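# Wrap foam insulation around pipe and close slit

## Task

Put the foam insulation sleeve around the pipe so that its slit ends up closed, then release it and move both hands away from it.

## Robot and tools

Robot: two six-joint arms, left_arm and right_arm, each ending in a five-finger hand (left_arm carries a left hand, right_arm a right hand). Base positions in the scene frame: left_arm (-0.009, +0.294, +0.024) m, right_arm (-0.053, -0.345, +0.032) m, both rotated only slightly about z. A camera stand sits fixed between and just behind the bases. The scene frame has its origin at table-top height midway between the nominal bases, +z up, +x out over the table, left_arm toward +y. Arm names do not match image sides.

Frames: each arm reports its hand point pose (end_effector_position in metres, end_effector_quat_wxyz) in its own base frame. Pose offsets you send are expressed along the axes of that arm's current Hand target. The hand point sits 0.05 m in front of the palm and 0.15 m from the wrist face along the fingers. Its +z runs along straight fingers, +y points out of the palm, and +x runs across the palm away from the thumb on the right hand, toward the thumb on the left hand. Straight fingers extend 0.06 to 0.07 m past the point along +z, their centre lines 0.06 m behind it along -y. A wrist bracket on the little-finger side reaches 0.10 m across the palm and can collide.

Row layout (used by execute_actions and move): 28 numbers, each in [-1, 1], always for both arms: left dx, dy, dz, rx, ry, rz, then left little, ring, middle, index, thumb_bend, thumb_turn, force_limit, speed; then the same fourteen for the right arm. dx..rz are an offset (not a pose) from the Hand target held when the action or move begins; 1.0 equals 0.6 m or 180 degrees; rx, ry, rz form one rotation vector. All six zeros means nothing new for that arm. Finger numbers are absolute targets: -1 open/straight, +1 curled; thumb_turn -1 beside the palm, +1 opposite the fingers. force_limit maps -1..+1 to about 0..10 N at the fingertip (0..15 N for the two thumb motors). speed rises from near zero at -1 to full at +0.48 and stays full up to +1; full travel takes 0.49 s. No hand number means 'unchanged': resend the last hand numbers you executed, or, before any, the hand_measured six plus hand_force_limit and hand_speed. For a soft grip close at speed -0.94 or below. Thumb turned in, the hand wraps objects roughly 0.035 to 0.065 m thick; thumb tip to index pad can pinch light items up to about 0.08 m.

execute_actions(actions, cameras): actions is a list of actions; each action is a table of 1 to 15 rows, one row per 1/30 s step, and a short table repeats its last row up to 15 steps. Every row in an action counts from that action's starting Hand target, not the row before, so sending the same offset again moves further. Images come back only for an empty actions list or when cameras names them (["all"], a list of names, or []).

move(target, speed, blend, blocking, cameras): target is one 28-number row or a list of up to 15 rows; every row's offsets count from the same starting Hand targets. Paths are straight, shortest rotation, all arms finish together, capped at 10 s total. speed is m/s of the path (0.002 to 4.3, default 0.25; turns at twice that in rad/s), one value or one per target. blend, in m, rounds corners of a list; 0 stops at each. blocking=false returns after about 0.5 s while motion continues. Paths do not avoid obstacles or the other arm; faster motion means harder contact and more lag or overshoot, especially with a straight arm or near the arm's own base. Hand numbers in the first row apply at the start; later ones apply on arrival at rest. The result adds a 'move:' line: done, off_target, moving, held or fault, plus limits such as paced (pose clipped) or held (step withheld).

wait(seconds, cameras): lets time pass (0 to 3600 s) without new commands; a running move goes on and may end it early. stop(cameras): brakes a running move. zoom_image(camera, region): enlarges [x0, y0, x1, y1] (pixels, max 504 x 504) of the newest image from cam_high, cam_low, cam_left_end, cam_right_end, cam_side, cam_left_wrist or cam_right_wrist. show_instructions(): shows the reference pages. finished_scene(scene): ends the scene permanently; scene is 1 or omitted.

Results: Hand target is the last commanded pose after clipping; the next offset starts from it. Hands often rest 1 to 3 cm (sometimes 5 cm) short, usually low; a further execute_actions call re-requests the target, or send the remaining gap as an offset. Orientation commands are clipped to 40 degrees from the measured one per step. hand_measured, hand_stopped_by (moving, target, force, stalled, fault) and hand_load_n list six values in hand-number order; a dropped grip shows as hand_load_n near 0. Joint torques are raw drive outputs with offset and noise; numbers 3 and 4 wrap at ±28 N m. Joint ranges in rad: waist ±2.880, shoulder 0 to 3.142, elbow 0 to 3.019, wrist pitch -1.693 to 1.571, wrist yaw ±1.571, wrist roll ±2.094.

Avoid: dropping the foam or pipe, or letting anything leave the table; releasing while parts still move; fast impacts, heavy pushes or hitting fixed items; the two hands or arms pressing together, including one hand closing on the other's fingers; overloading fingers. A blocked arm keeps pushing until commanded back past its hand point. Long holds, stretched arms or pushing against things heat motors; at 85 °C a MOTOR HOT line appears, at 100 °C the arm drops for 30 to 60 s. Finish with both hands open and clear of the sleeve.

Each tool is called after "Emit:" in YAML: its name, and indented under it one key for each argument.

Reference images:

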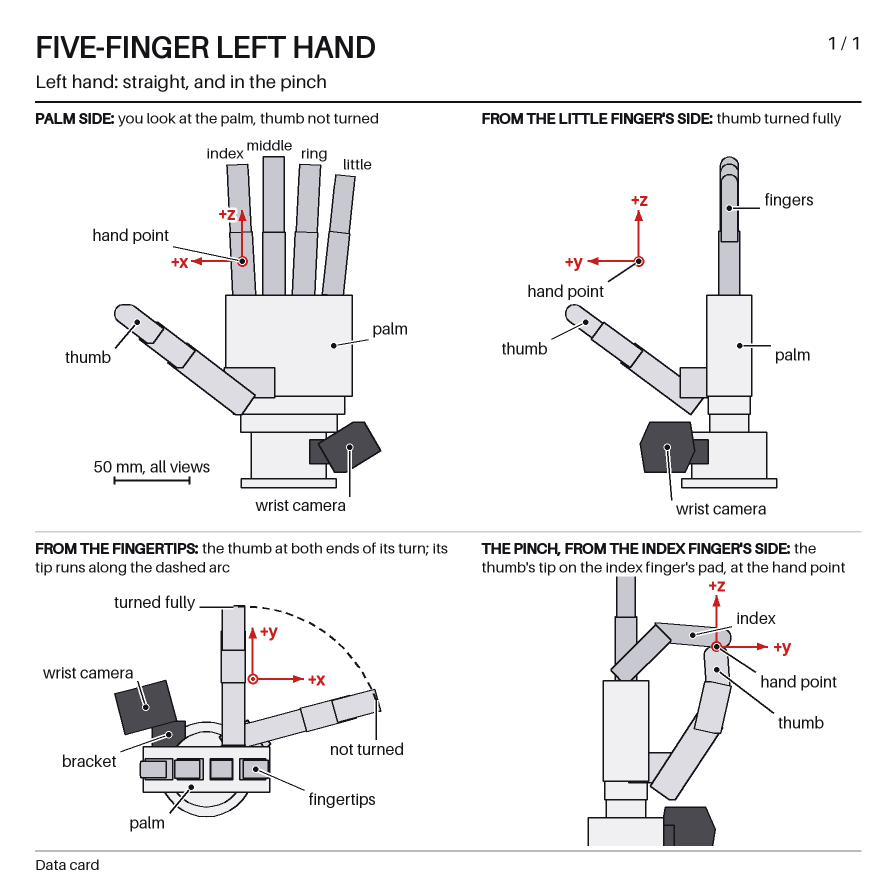

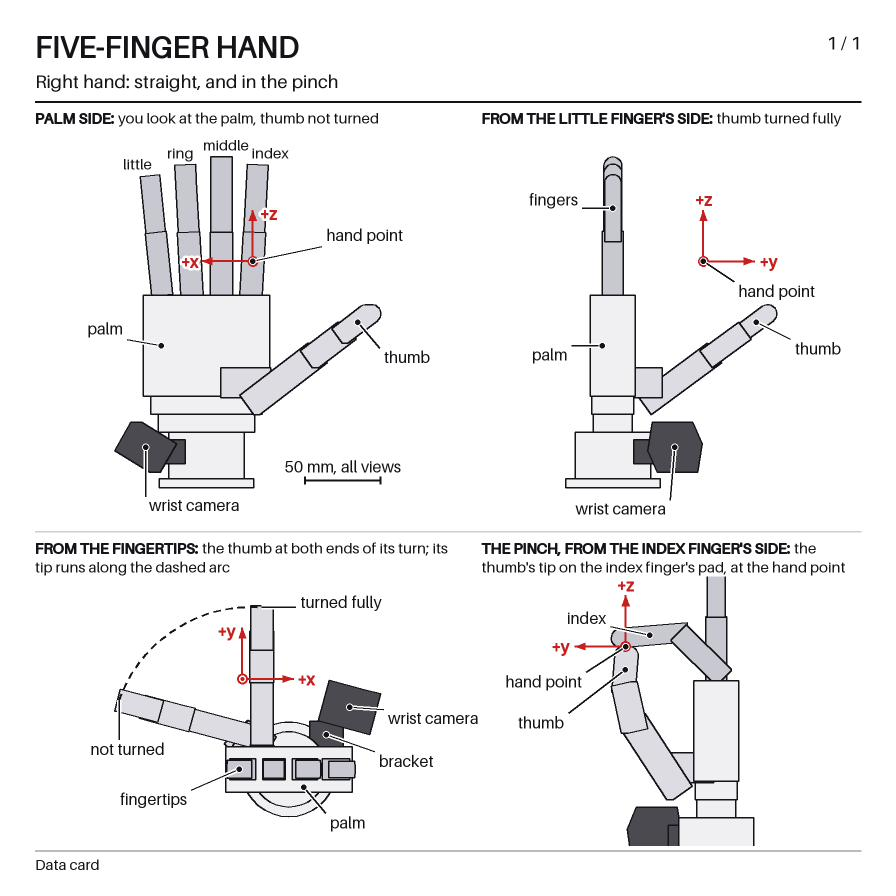

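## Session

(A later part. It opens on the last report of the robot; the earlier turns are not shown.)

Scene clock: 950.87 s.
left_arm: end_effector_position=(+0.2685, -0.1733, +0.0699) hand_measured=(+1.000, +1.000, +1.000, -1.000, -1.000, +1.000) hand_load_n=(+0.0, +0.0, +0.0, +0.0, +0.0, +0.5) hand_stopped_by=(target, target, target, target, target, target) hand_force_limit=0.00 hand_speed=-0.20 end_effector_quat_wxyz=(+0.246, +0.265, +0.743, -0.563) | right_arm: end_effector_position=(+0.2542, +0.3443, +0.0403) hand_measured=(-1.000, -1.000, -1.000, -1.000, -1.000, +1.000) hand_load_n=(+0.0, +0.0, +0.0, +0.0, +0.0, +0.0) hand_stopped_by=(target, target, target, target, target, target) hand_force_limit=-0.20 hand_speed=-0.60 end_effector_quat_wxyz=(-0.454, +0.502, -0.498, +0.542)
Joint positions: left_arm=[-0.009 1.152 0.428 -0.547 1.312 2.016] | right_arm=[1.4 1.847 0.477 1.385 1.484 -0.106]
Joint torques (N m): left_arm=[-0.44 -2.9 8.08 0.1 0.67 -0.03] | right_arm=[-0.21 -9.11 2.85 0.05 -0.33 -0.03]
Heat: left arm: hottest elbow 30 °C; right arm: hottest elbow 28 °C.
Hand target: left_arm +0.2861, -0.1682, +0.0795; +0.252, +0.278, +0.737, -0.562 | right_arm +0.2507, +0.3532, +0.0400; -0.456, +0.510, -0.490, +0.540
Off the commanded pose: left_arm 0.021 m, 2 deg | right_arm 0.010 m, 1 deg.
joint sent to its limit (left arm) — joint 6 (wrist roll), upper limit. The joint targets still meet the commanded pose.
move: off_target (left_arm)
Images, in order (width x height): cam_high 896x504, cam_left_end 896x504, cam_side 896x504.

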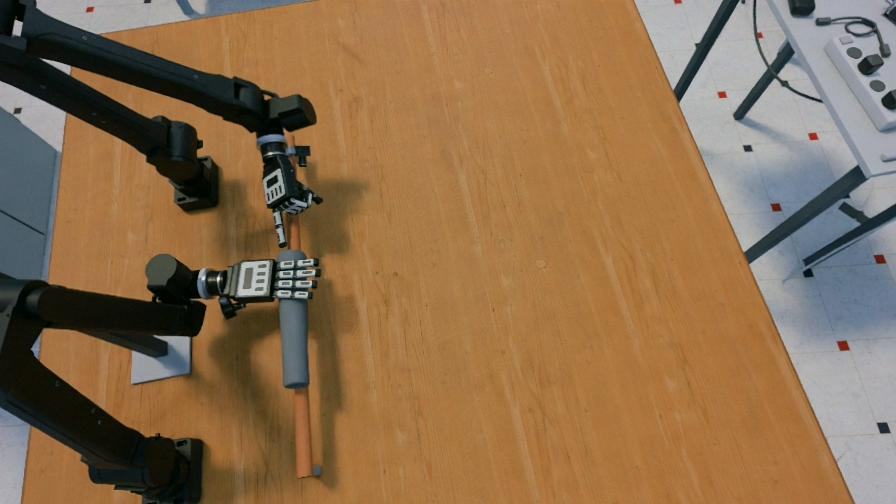

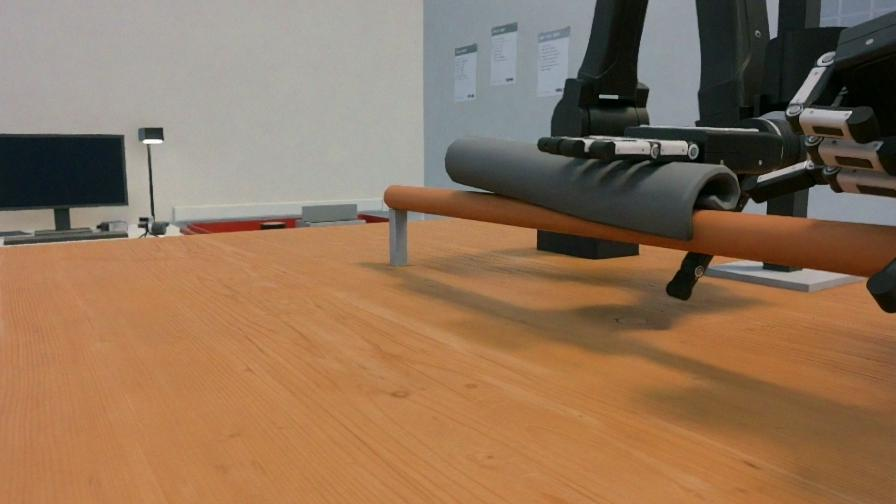

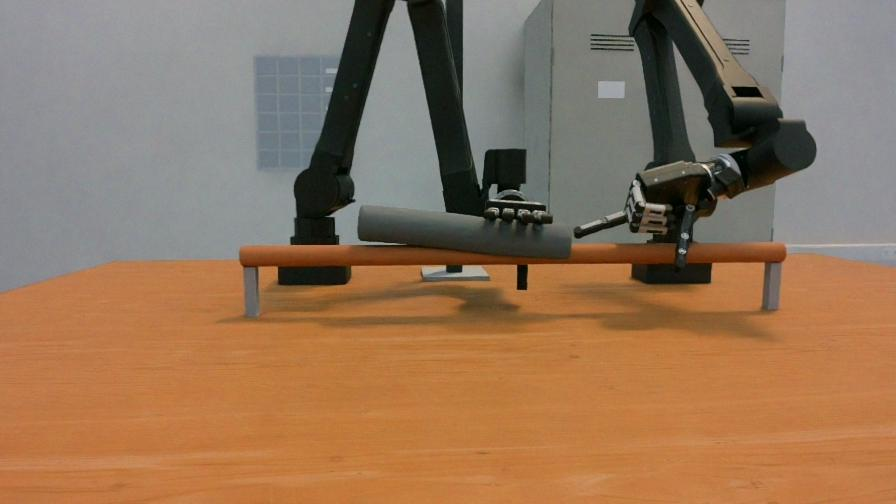

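Emit:
move:
  target: [0.0306, -0.0217, -0.0111, -0.0456, -0.0459, -0.0161, 1, 1, 1, -1, -1, 1, 0, -0.2, 0, 0, 0, 0, 0, 0, -1, -1, -1, -1, -1, 1, -0.2, -0.6]
  speed: 0.05
  cameras: ["cam_high","cam_side","cam_left_end"]

Emit:
zoom_image:
  camera: "cam_high"
  region: [230, 150, 370, 290]

Emit:
zoom_image:
  camera: "cam_left_end"
  region: [640, 90, 840, 260]

Scene clock: 954.90 s.
left_arm: end_effector_position=(+0.2621, -0.1635, +0.0757) hand_measured=(+1.000, +1.000, +1.000, -1.000, -1.000, +1.000) hand_load_n=(+0.0, +0.0, +0.0, +0.0, +0.0, +0.5) hand_stopped_by=(target, target, target, target, target, target) hand_force_limit=0.00 hand_speed=-0.20 end_effector_quat_wxyz=(+0.303, +0.201, +0.763, -0.534) | right_arm: end_effector_position=(+0.2542, +0.3443, +0.0403) hand_measured=(-1.000, -1.000, -1.000, -1.000, -1.000, +1.000) hand_load_n=(+0.0, +0.0, +0.0, +0.0, +0.0, +0.0) hand_stopped_by=(target, target, target, target, target, target) hand_force_limit=-0.20 hand_speed=-0.60 end_effector_quat_wxyz=(-0.454, +0.502, -0.498, +0.542)
Joint positions: left_arm=[-0.007 0.912 0.253 -0.112 1.21 1.511] | right_arm=[1.4 1.847 0.477 1.385 1.484 -0.106]
Joint torques (N m): left_arm=[-1.26 -2.2 5.76 2.09 0.4 -0.33] | right_arm=[-0.56 -8.88 2.78 -0.02 -0.35 -0.04]
Heat: left arm: hottest elbow 30 °C; right arm: hottest elbow 28 °C.
Hand target: left_arm +0.2635, -0.1623, +0.0776; +0.310, +0.200, +0.762, -0.533 | right_arm +0.2507, +0.3532, +0.0400; -0.456, +0.510, -0.490, +0.540
Off the commanded pose: left_arm 0.003 m, 1 deg | right_arm 0.010 m, 1 deg.
move: done
Images, in order (width x height): cam_high 896x504, cam_left_end 896x504, cam_side 896x504.

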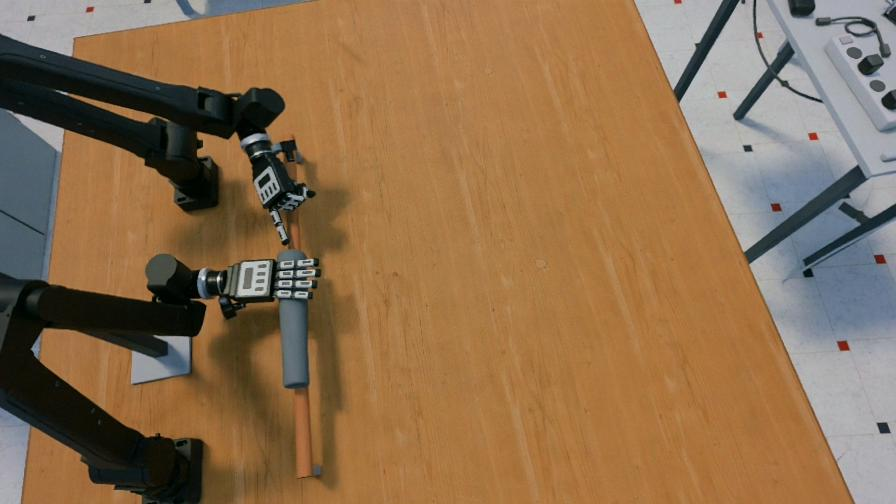

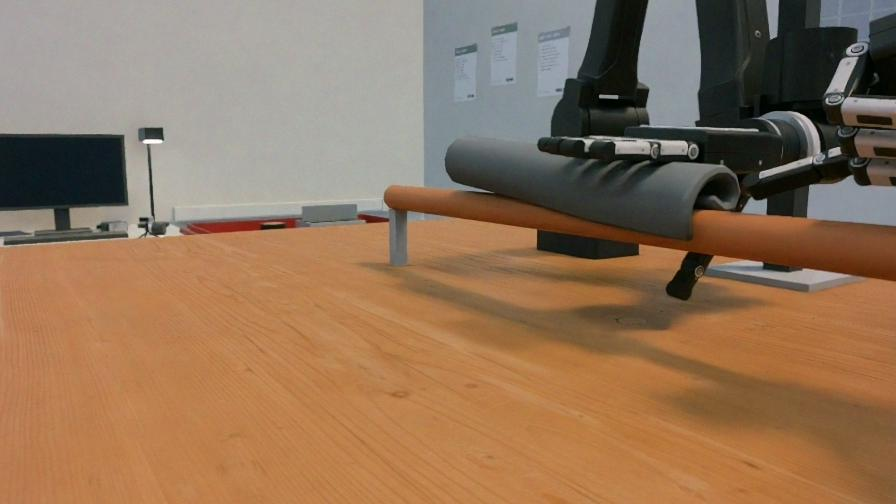

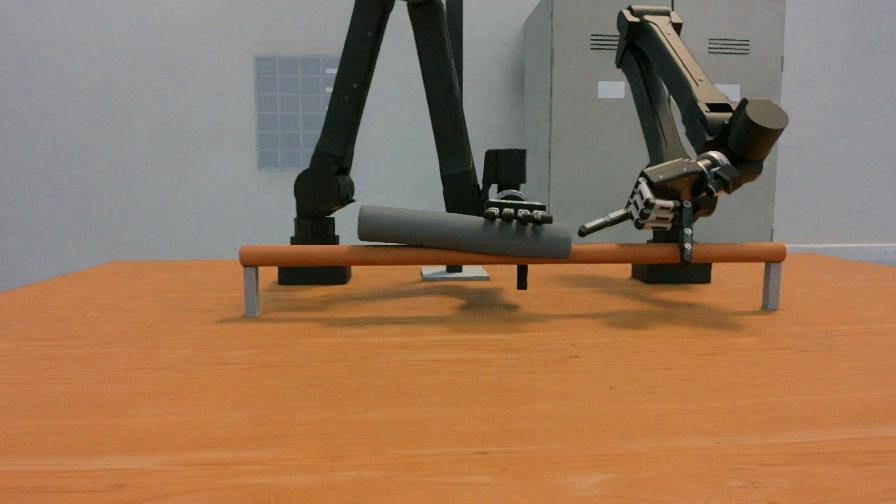

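Scaled by 3.600.

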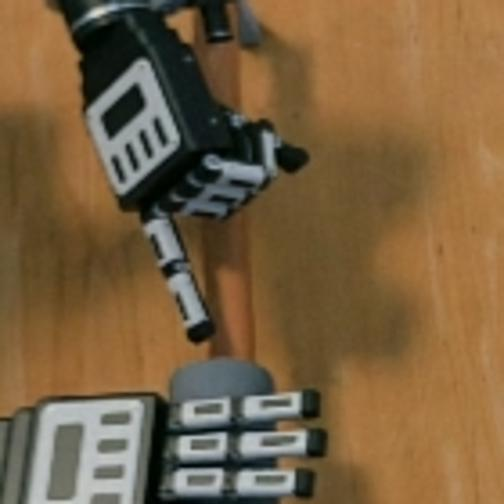

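Scaled by 2.520.

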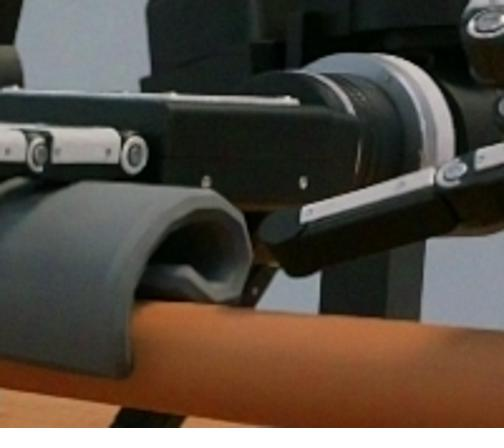

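Emit:
move:
  target: [0, 0, 0, 0, 0, 0, 1, 1, 1, -1, -1, 1, 0, -0.2, 0.0021, -0.0199, 0, 0, 0, 0, -1, -1, -1, -1, -1, 1, -0.2, -0.6]
  speed: 0.02
  cameras: ["cam_high","cam_side","cam_left_end"]

Emit:
zoom_image:
  camera: "cam_left_end"
  region: [640, 90, 840, 260]

Emit:
zoom_image:
  camera: "cam_side"
  region: [400, 150, 740, 280]

Scene clock: 956.57 s.
left_arm: end_effector_position=(+0.2621, -0.1635, +0.0757) hand_measured=(+1.000, +1.000, +1.000, -1.000, -1.000, +1.000) hand_load_n=(+0.0, +0.0, +0.0, +0.0, +0.0, +0.5) hand_stopped_by=(target, target, target, target, target, target) hand_force_limit=0.00 hand_speed=-0.20 end_effector_quat_wxyz=(+0.303, +0.201, +0.763, -0.534) | right_arm: end_effector_position=(+0.2542, +0.3446, +0.0470) hand_measured=(-1.000, -1.000, -1.000, -1.000, -1.000, +1.000) hand_load_n=(-0.5, +0.0, +0.0, +0.0, +0.0, +0.0) hand_stopped_by=(target, target, target, target, target, target) hand_force_limit=-0.20 hand_speed=-0.60 end_effector_quat_wxyz=(-0.450, +0.507, -0.493, +0.546)
Joint positions: left_arm=[-0.007 0.912 0.253 -0.111 1.21 1.51] | right_arm=[1.4 1.817 0.477 1.351 1.481 -0.12]
Joint torques (N m): left_arm=[-1.14 -2.2 5.72 2.1 0.41 -0.31] | right_arm=[-0.56 -10.23 2.73 0.38 -0.21 -0.01]
Heat: left arm: hottest elbow 30 °C; right arm: hottest elbow 28 °C.
Hand target: left_arm +0.2635, -0.1623, +0.0776; +0.310, +0.200, +0.762, -0.533 | right_arm +0.2508, +0.3531, +0.0519; -0.456, +0.510, -0.490, +0.540
Off the commanded pose: left_arm 0.003 m, 1 deg | right_arm 0.010 m, 1 deg.
move: done
Images, in order (width x height): cam_high 896x504, cam_left_end 896x504, cam_side 896x504.

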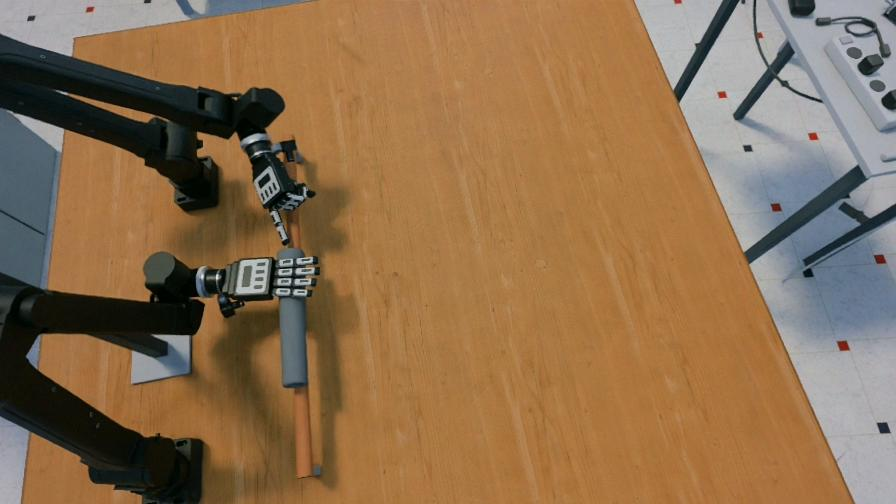

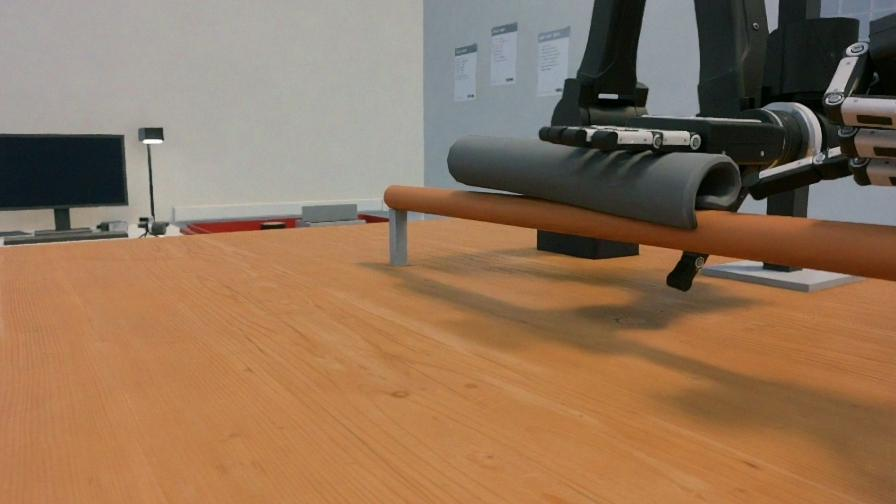

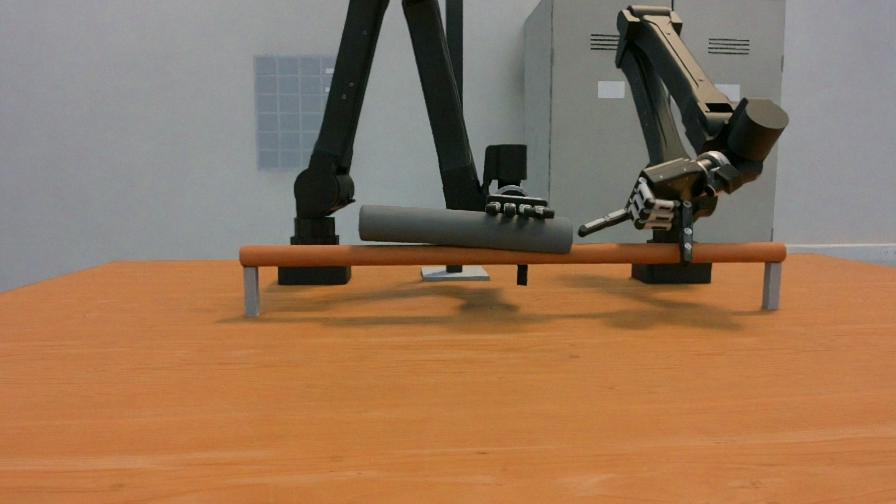

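Scaled by 2.520.

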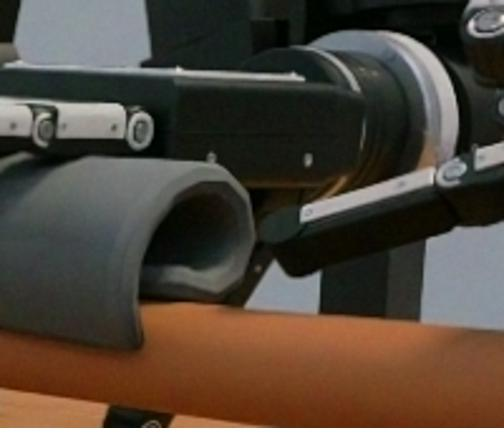

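Scaled by 1.482.

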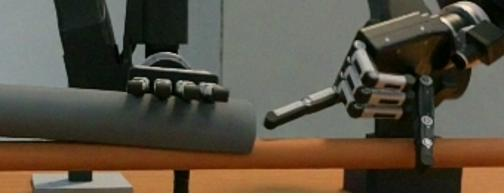

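Emit:
zoom_image:
  camera: "cam_high"
  region: [230, 150, 370, 290]

Emit:
zoom_image:
  camera: "cam_side"
  region: [540, 190, 620, 270]

Scaled by 3.600.

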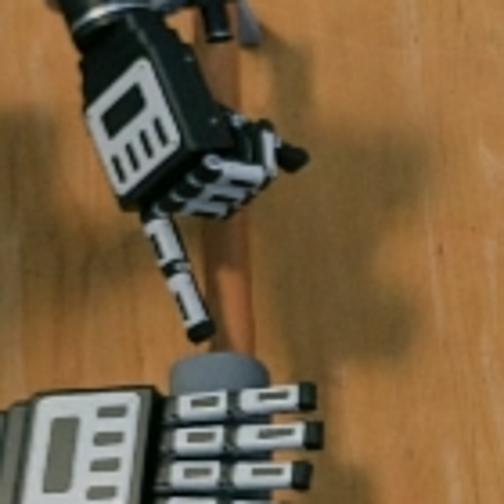

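Scaled by 6.300.

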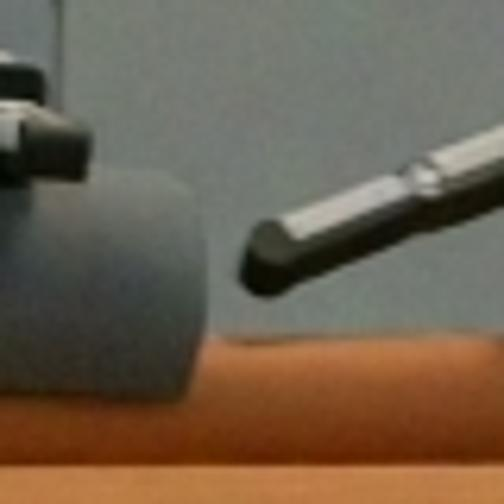

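Emit:
move:
  target: [-0.0105, 0.0037, 0.0195, 0, 0, 0, 1, 1, 1, -1, -1, 1, 0, -0.2, 0, 0, 0, 0, 0, 0, -1, -1, -1, -1, -1, 1, -0.2, -0.6]
  speed: 0.04
  cameras: ["cam_high","cam_side","cam_left_end"]

Emit:
zoom_image:
  camera: "cam_high"
  region: [230, 150, 370, 290]

Emit:
zoom_image:
  camera: "cam_left_end"
  region: [640, 90, 840, 260]

Emit:
zoom_image:
  camera: "cam_side"
  region: [540, 190, 620, 270]

Scene clock: 958.27 s.
left_arm: end_effector_position=(+0.2741, -0.1675, +0.0789) hand_measured=(+1.000, +1.000, +1.000, -1.000, -1.000, +1.000) hand_load_n=(+0.0, +0.0, +0.0, +0.0, -0.5, +0.5) hand_stopped_by=(target, target, target, target, target, target) hand_force_limit=0.00 hand_speed=-0.20 end_effector_quat_wxyz=(+0.314, +0.198, +0.763, -0.529) | right_arm: end_effector_position=(+0.2540, +0.3444, +0.0469) hand_measured=(-1.000, -1.000, -1.000, -1.000, -1.000, +1.000) hand_load_n=(+0.0, +0.0, +0.0, +0.0, +0.0, +0.0) hand_stopped_by=(target, target, target, target, target, target) hand_force_limit=-0.20 hand_speed=-0.60 end_effector_quat_wxyz=(-0.448, +0.509, -0.491, +0.547)
Joint positions: left_arm=[-0.033 0.935 0.253 0.004 1.174 1.428] | right_arm=[1.4 1.811 0.477 1.331 1.48 -0.115]
Joint torques (N m): left_arm=[-2.78 -0.91 5.9 2.29 0.35 -0.32] | right_arm=[-0.85 -9.88 2.84 0.21 -0.18 0.08]
Heat: left arm: hottest elbow 30 °C; right arm: hottest elbow 28 °C.
Hand target: left_arm +0.2726, -0.1723, +0.0776; +0.310, +0.200, +0.762, -0.533 | right_arm +0.2508, +0.3531, +0.0518; -0.456, +0.511, -0.490, +0.540
Off the commanded pose: left_arm 0.005 m, 1 deg | right_arm 0.011 m, 1 deg.
move: done
Images, in order (width x height): cam_high 896x504, cam_left_end 896x504, cam_side 896x504.

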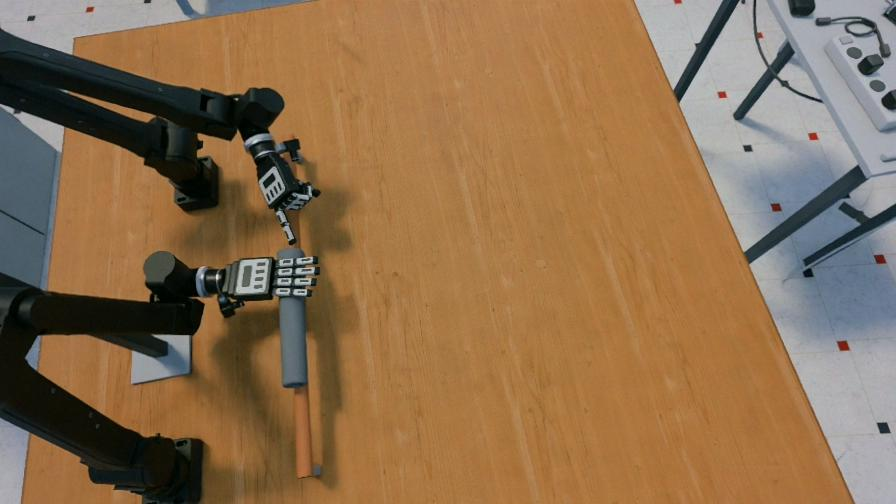

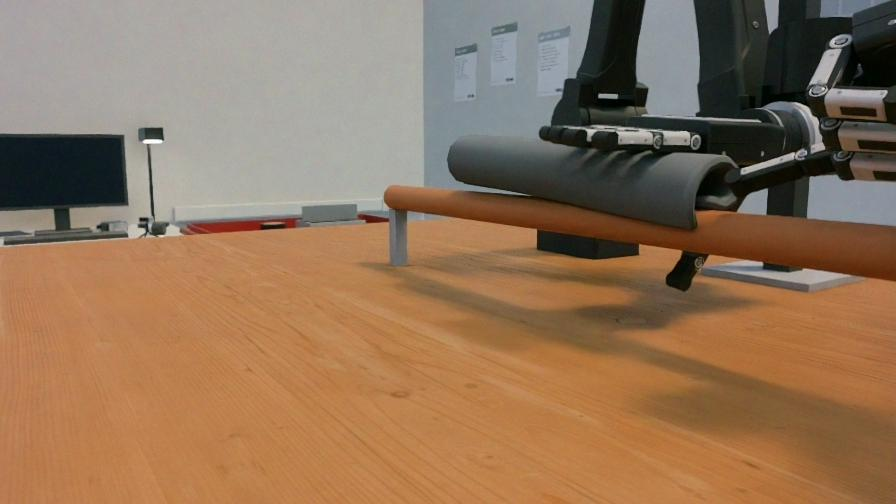

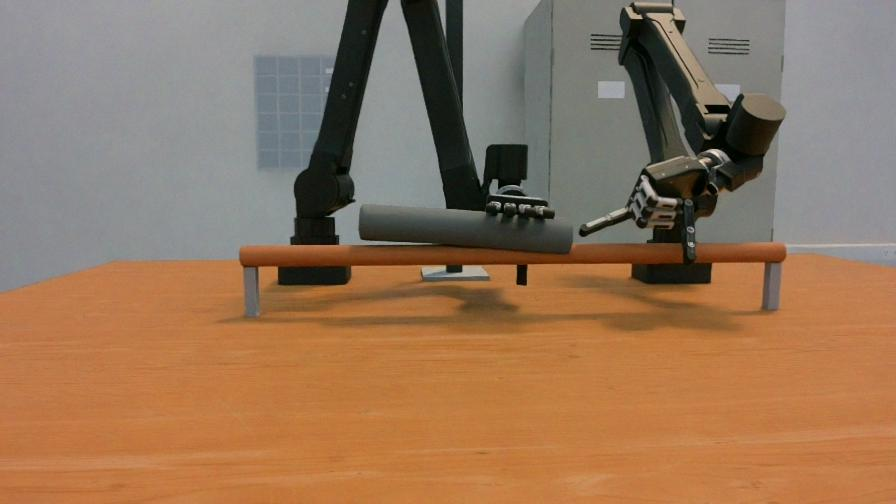

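Scaled by 3.600.

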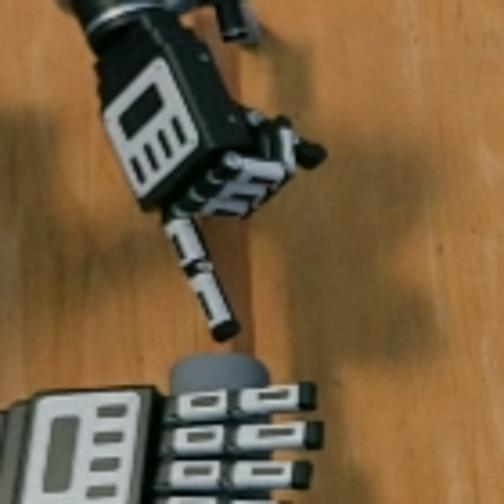

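Scaled by 2.520.

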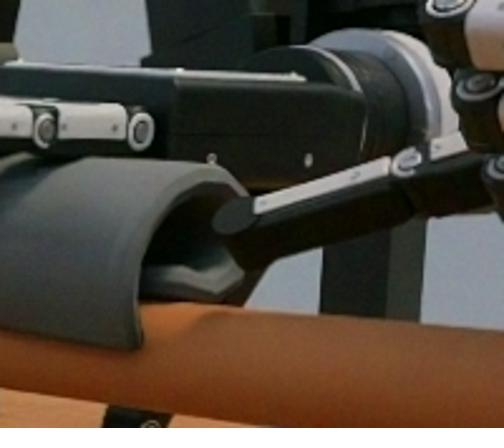

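Scaled by 6.300.

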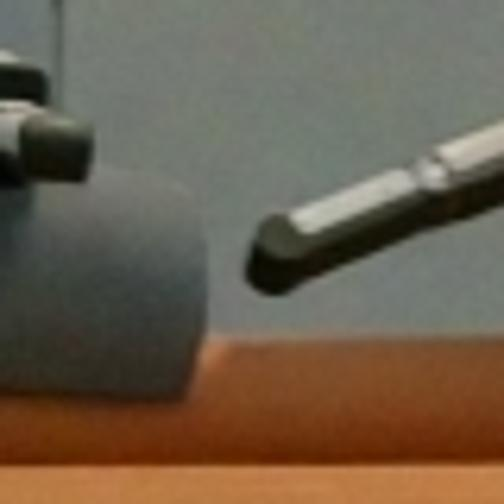

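Emit:
move:
  target: [0.0099, -0.0067, 0.0186, 0, 0, 0, 1, 1, 1, -1, -1, 1, 0, -0.2, 0, 0, 0, 0, 0, 0, -1, -1, -1, -1, -1, 1, -0.2, -0.6]
  speed: 0.04
  cameras: ["cam_high","cam_side","cam_left_end"]

Emit:
zoom_image:
  camera: "cam_high"
  region: [230, 150, 370, 290]

Emit:
zoom_image:
  camera: "cam_left_end"
  region: [640, 90, 840, 260]

Emit:
zoom_image:
  camera: "cam_side"
  region: [540, 190, 620, 270]

Scene clock: 959.77 s.
left_arm: end_effector_position=(+0.2720, -0.1795, +0.0764) hand_measured=(+1.000, +1.000, +1.000, -1.000, -1.000, +1.000) hand_load_n=(+0.0, +0.0, +0.0, +0.0, +0.0, +0.5) hand_stopped_by=(target, target, target, target, target, target) hand_force_limit=0.00 hand_speed=-0.20 end_effector_quat_wxyz=(+0.315, +0.199, +0.763, -0.529) | right_arm: end_effector_position=(+0.2540, +0.3444, +0.0470) hand_measured=(-1.000, -1.000, -1.000, -1.000, -1.000, +1.000) hand_load_n=(+0.0, +0.0, +0.0, +0.0, +0.0, +0.0) hand_stopped_by=(target, target, target, target, target, target) hand_force_limit=-0.20 hand_speed=-0.60 end_effector_quat_wxyz=(-0.448, +0.509, -0.491, +0.547)
Joint positions: left_arm=[-0.093 0.94 0.23 0.112 1.125 1.344] | right_arm=[1.4 1.81 0.477 1.328 1.48 -0.112]
Joint torques (N m): left_arm=[-2.9 -0.73 5.63 2.37 0.28 -0.29] | right_arm=[-0.62 -9.99 2.91 0.24 -0.18 0.07]
Heat: left arm: hottest elbow 30 °C; right arm: hottest elbow 28 °C.
Hand target: left_arm +0.2687, -0.1842, +0.0736; +0.310, +0.200, +0.762, -0.533 | right_arm +0.2508, +0.3531, +0.0520; -0.456, +0.510, -0.490, +0.540
Off the commanded pose: left_arm 0.007 m, 1 deg | right_arm 0.010 m, 1 deg.
move: done
Images, in order (width x height): cam_high 896x504, cam_left_end 896x504, cam_side 896x504.

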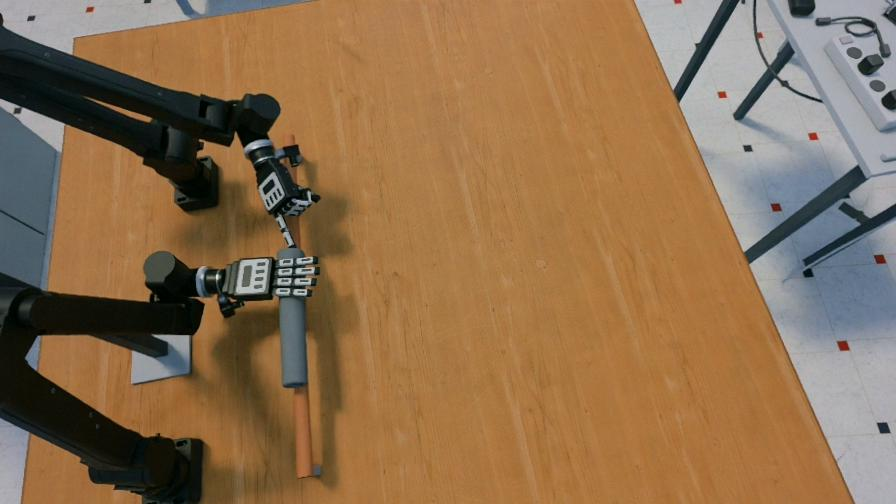

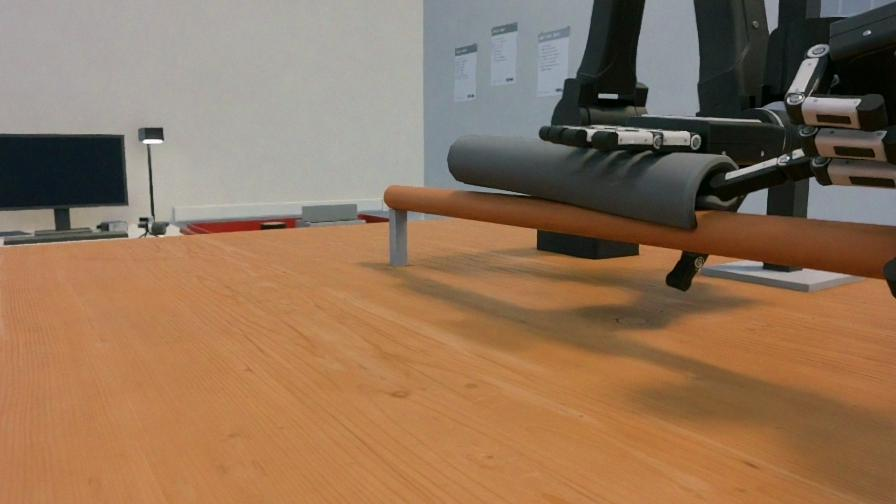

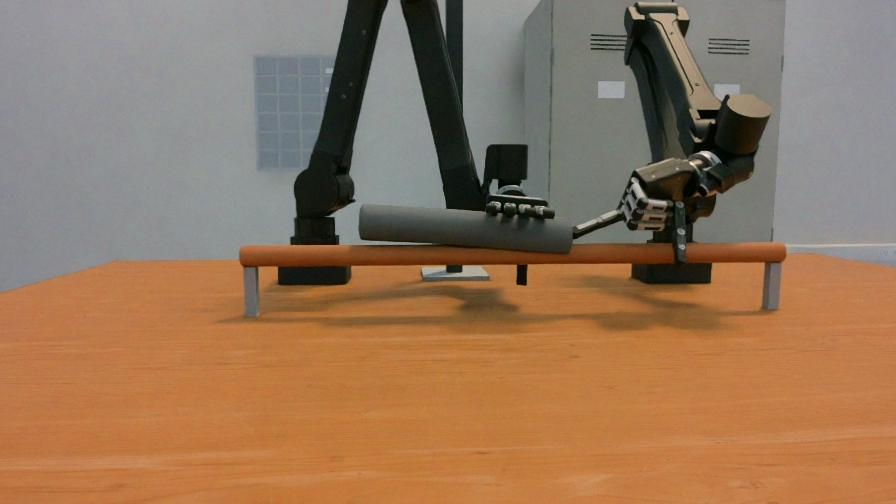

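Scaled by 3.600.

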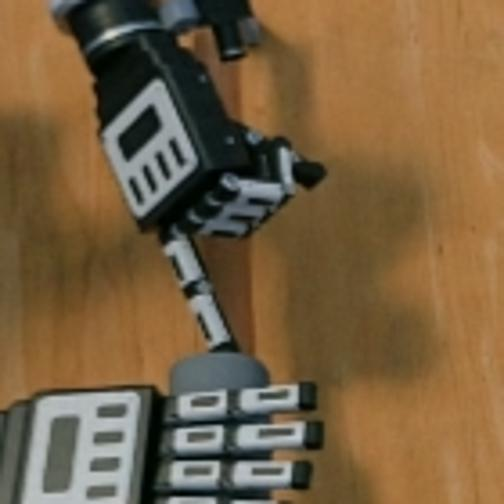

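Scaled by 2.520.

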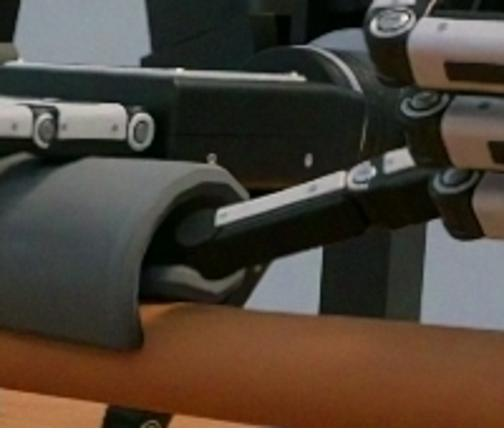

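Scaled by 6.300.

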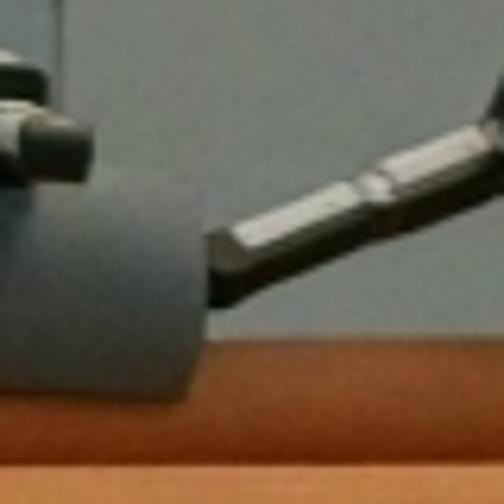

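Emit:
move:
  target:
    - [-0.0005, 0.0070, -0.0187, 0, 0, 0, 1, 1, 1, -1, -1, 1, 0, -0.2, 0, 0, 0, 0, 0, 0, -1, -1, -1, -1, -1, 1, -0.2, -0.6]
    - [-0.0251, 0.0120, -0.0094, 0.0371, -0.0531, 0.1379, 1, 1, 1, -1, -1, 1, 0, -0.2, 0, 0, 0, 0, 0, 0, -1, -1, -1, -1, -1, 1, -0.2, -0.6]
  speed: [0.05, 0.08]
  blend: [0.004, 0]
  cameras: ["cam_high","cam_side","cam_left_end"]

Emit:
zoom_image:
  camera: "cam_high"
  region: [230, 150, 370, 290]

Emit:
zoom_image:
  camera: "cam_left_end"
  region: [640, 90, 840, 260]

Emit:
zoom_image:
  camera: "cam_side"
  region: [540, 170, 700, 290]

Scene clock: 965.70 s.
left_arm: end_effector_position=(+0.2823, -0.1805, +0.0821) hand_measured=(+1.000, +1.000, +1.000, -1.000, -1.000, +1.000) hand_load_n=(+0.0, +0.0, +0.0, +0.0, +0.0, +0.5) hand_stopped_by=(target, target, target, target, target, target) hand_force_limit=0.00 hand_speed=-0.20 end_effector_quat_wxyz=(+0.464, +0.341, +0.638, -0.511) | right_arm: end_effector_position=(+0.2540, +0.3444, +0.0470) hand_measured=(-1.000, -1.000, -1.000, -1.000, -1.000, +1.000) hand_load_n=(+0.0, +0.0, +0.0, +0.0, +0.0, +0.0) hand_stopped_by=(target, target, target, target, target, target) hand_force_limit=-0.20 hand_speed=-0.60 end_effector_quat_wxyz=(-0.448, +0.509, -0.491, +0.547)
Joint positions: left_arm=[-0.029 1.318 0.08 1.066 1.292 1.393] | right_arm=[1.4 1.81 0.477 1.328 1.48 -0.112]
Joint torques (N m): left_arm=[-0.62 -2.37 2.62 2.43 0.15 -0.3] | right_arm=[-0.91 -10.23 2.93 0.21 -0.17 0.08]
Heat: left arm: hottest elbow 30 °C; right arm: hottest elbow 27 °C.
Hand target: left_arm +0.2826, -0.1761, +0.0803; +0.467, +0.331, +0.641, -0.512 | right_arm +0.2508, +0.3531, +0.0520; -0.456, +0.510, -0.490, +0.540
Off the commanded pose: left_arm 0.005 m, 1 deg | right_arm 0.011 m, 1 deg.
move: done
Images, in order (width x height): cam_high 896x504, cam_left_end 896x504, cam_side 896x504.

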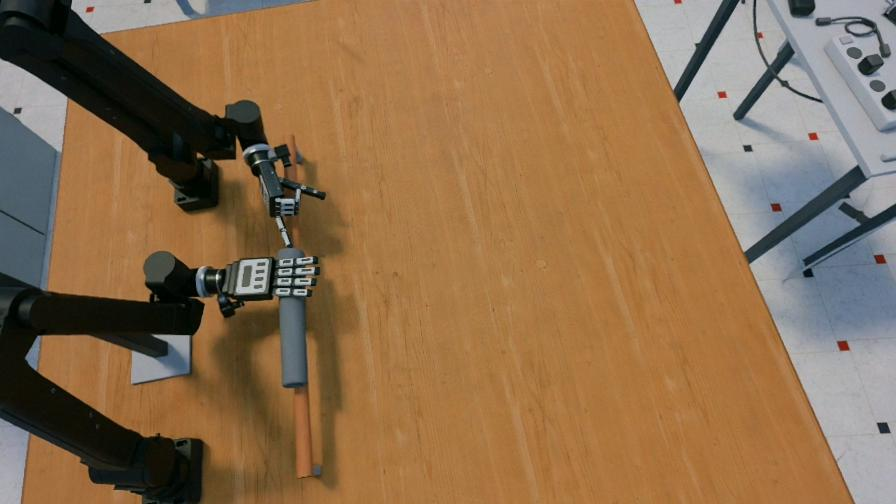

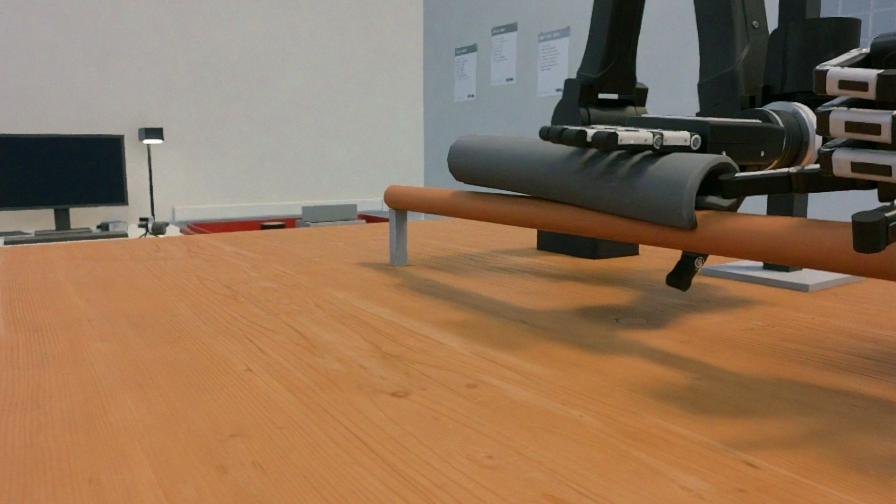

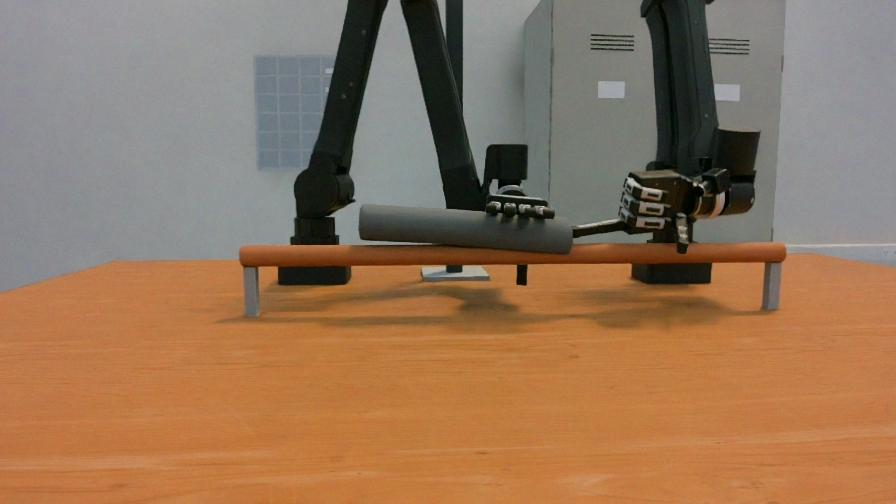

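Scaled by 3.600.

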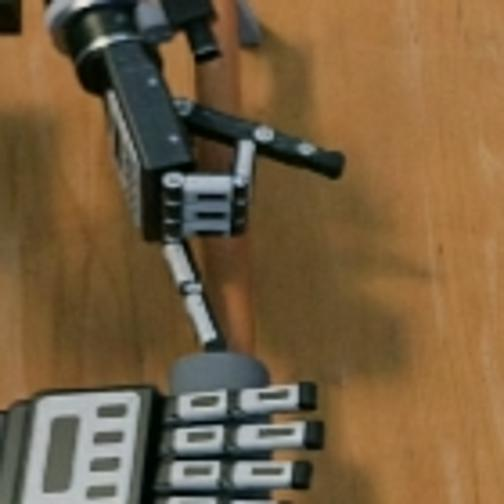

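Scaled by 2.520.

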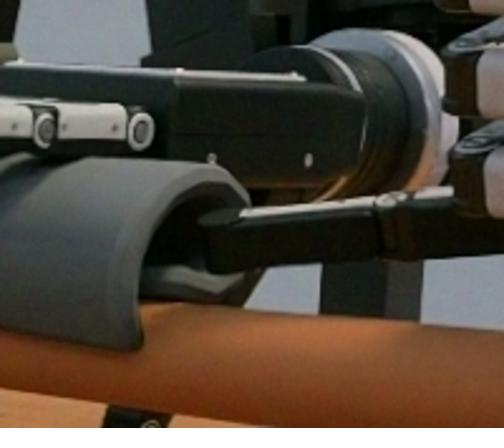

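Scaled by 3.150.

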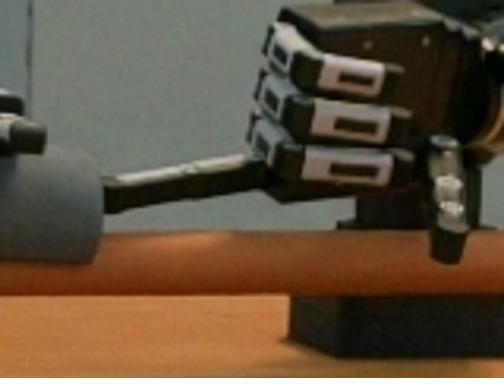

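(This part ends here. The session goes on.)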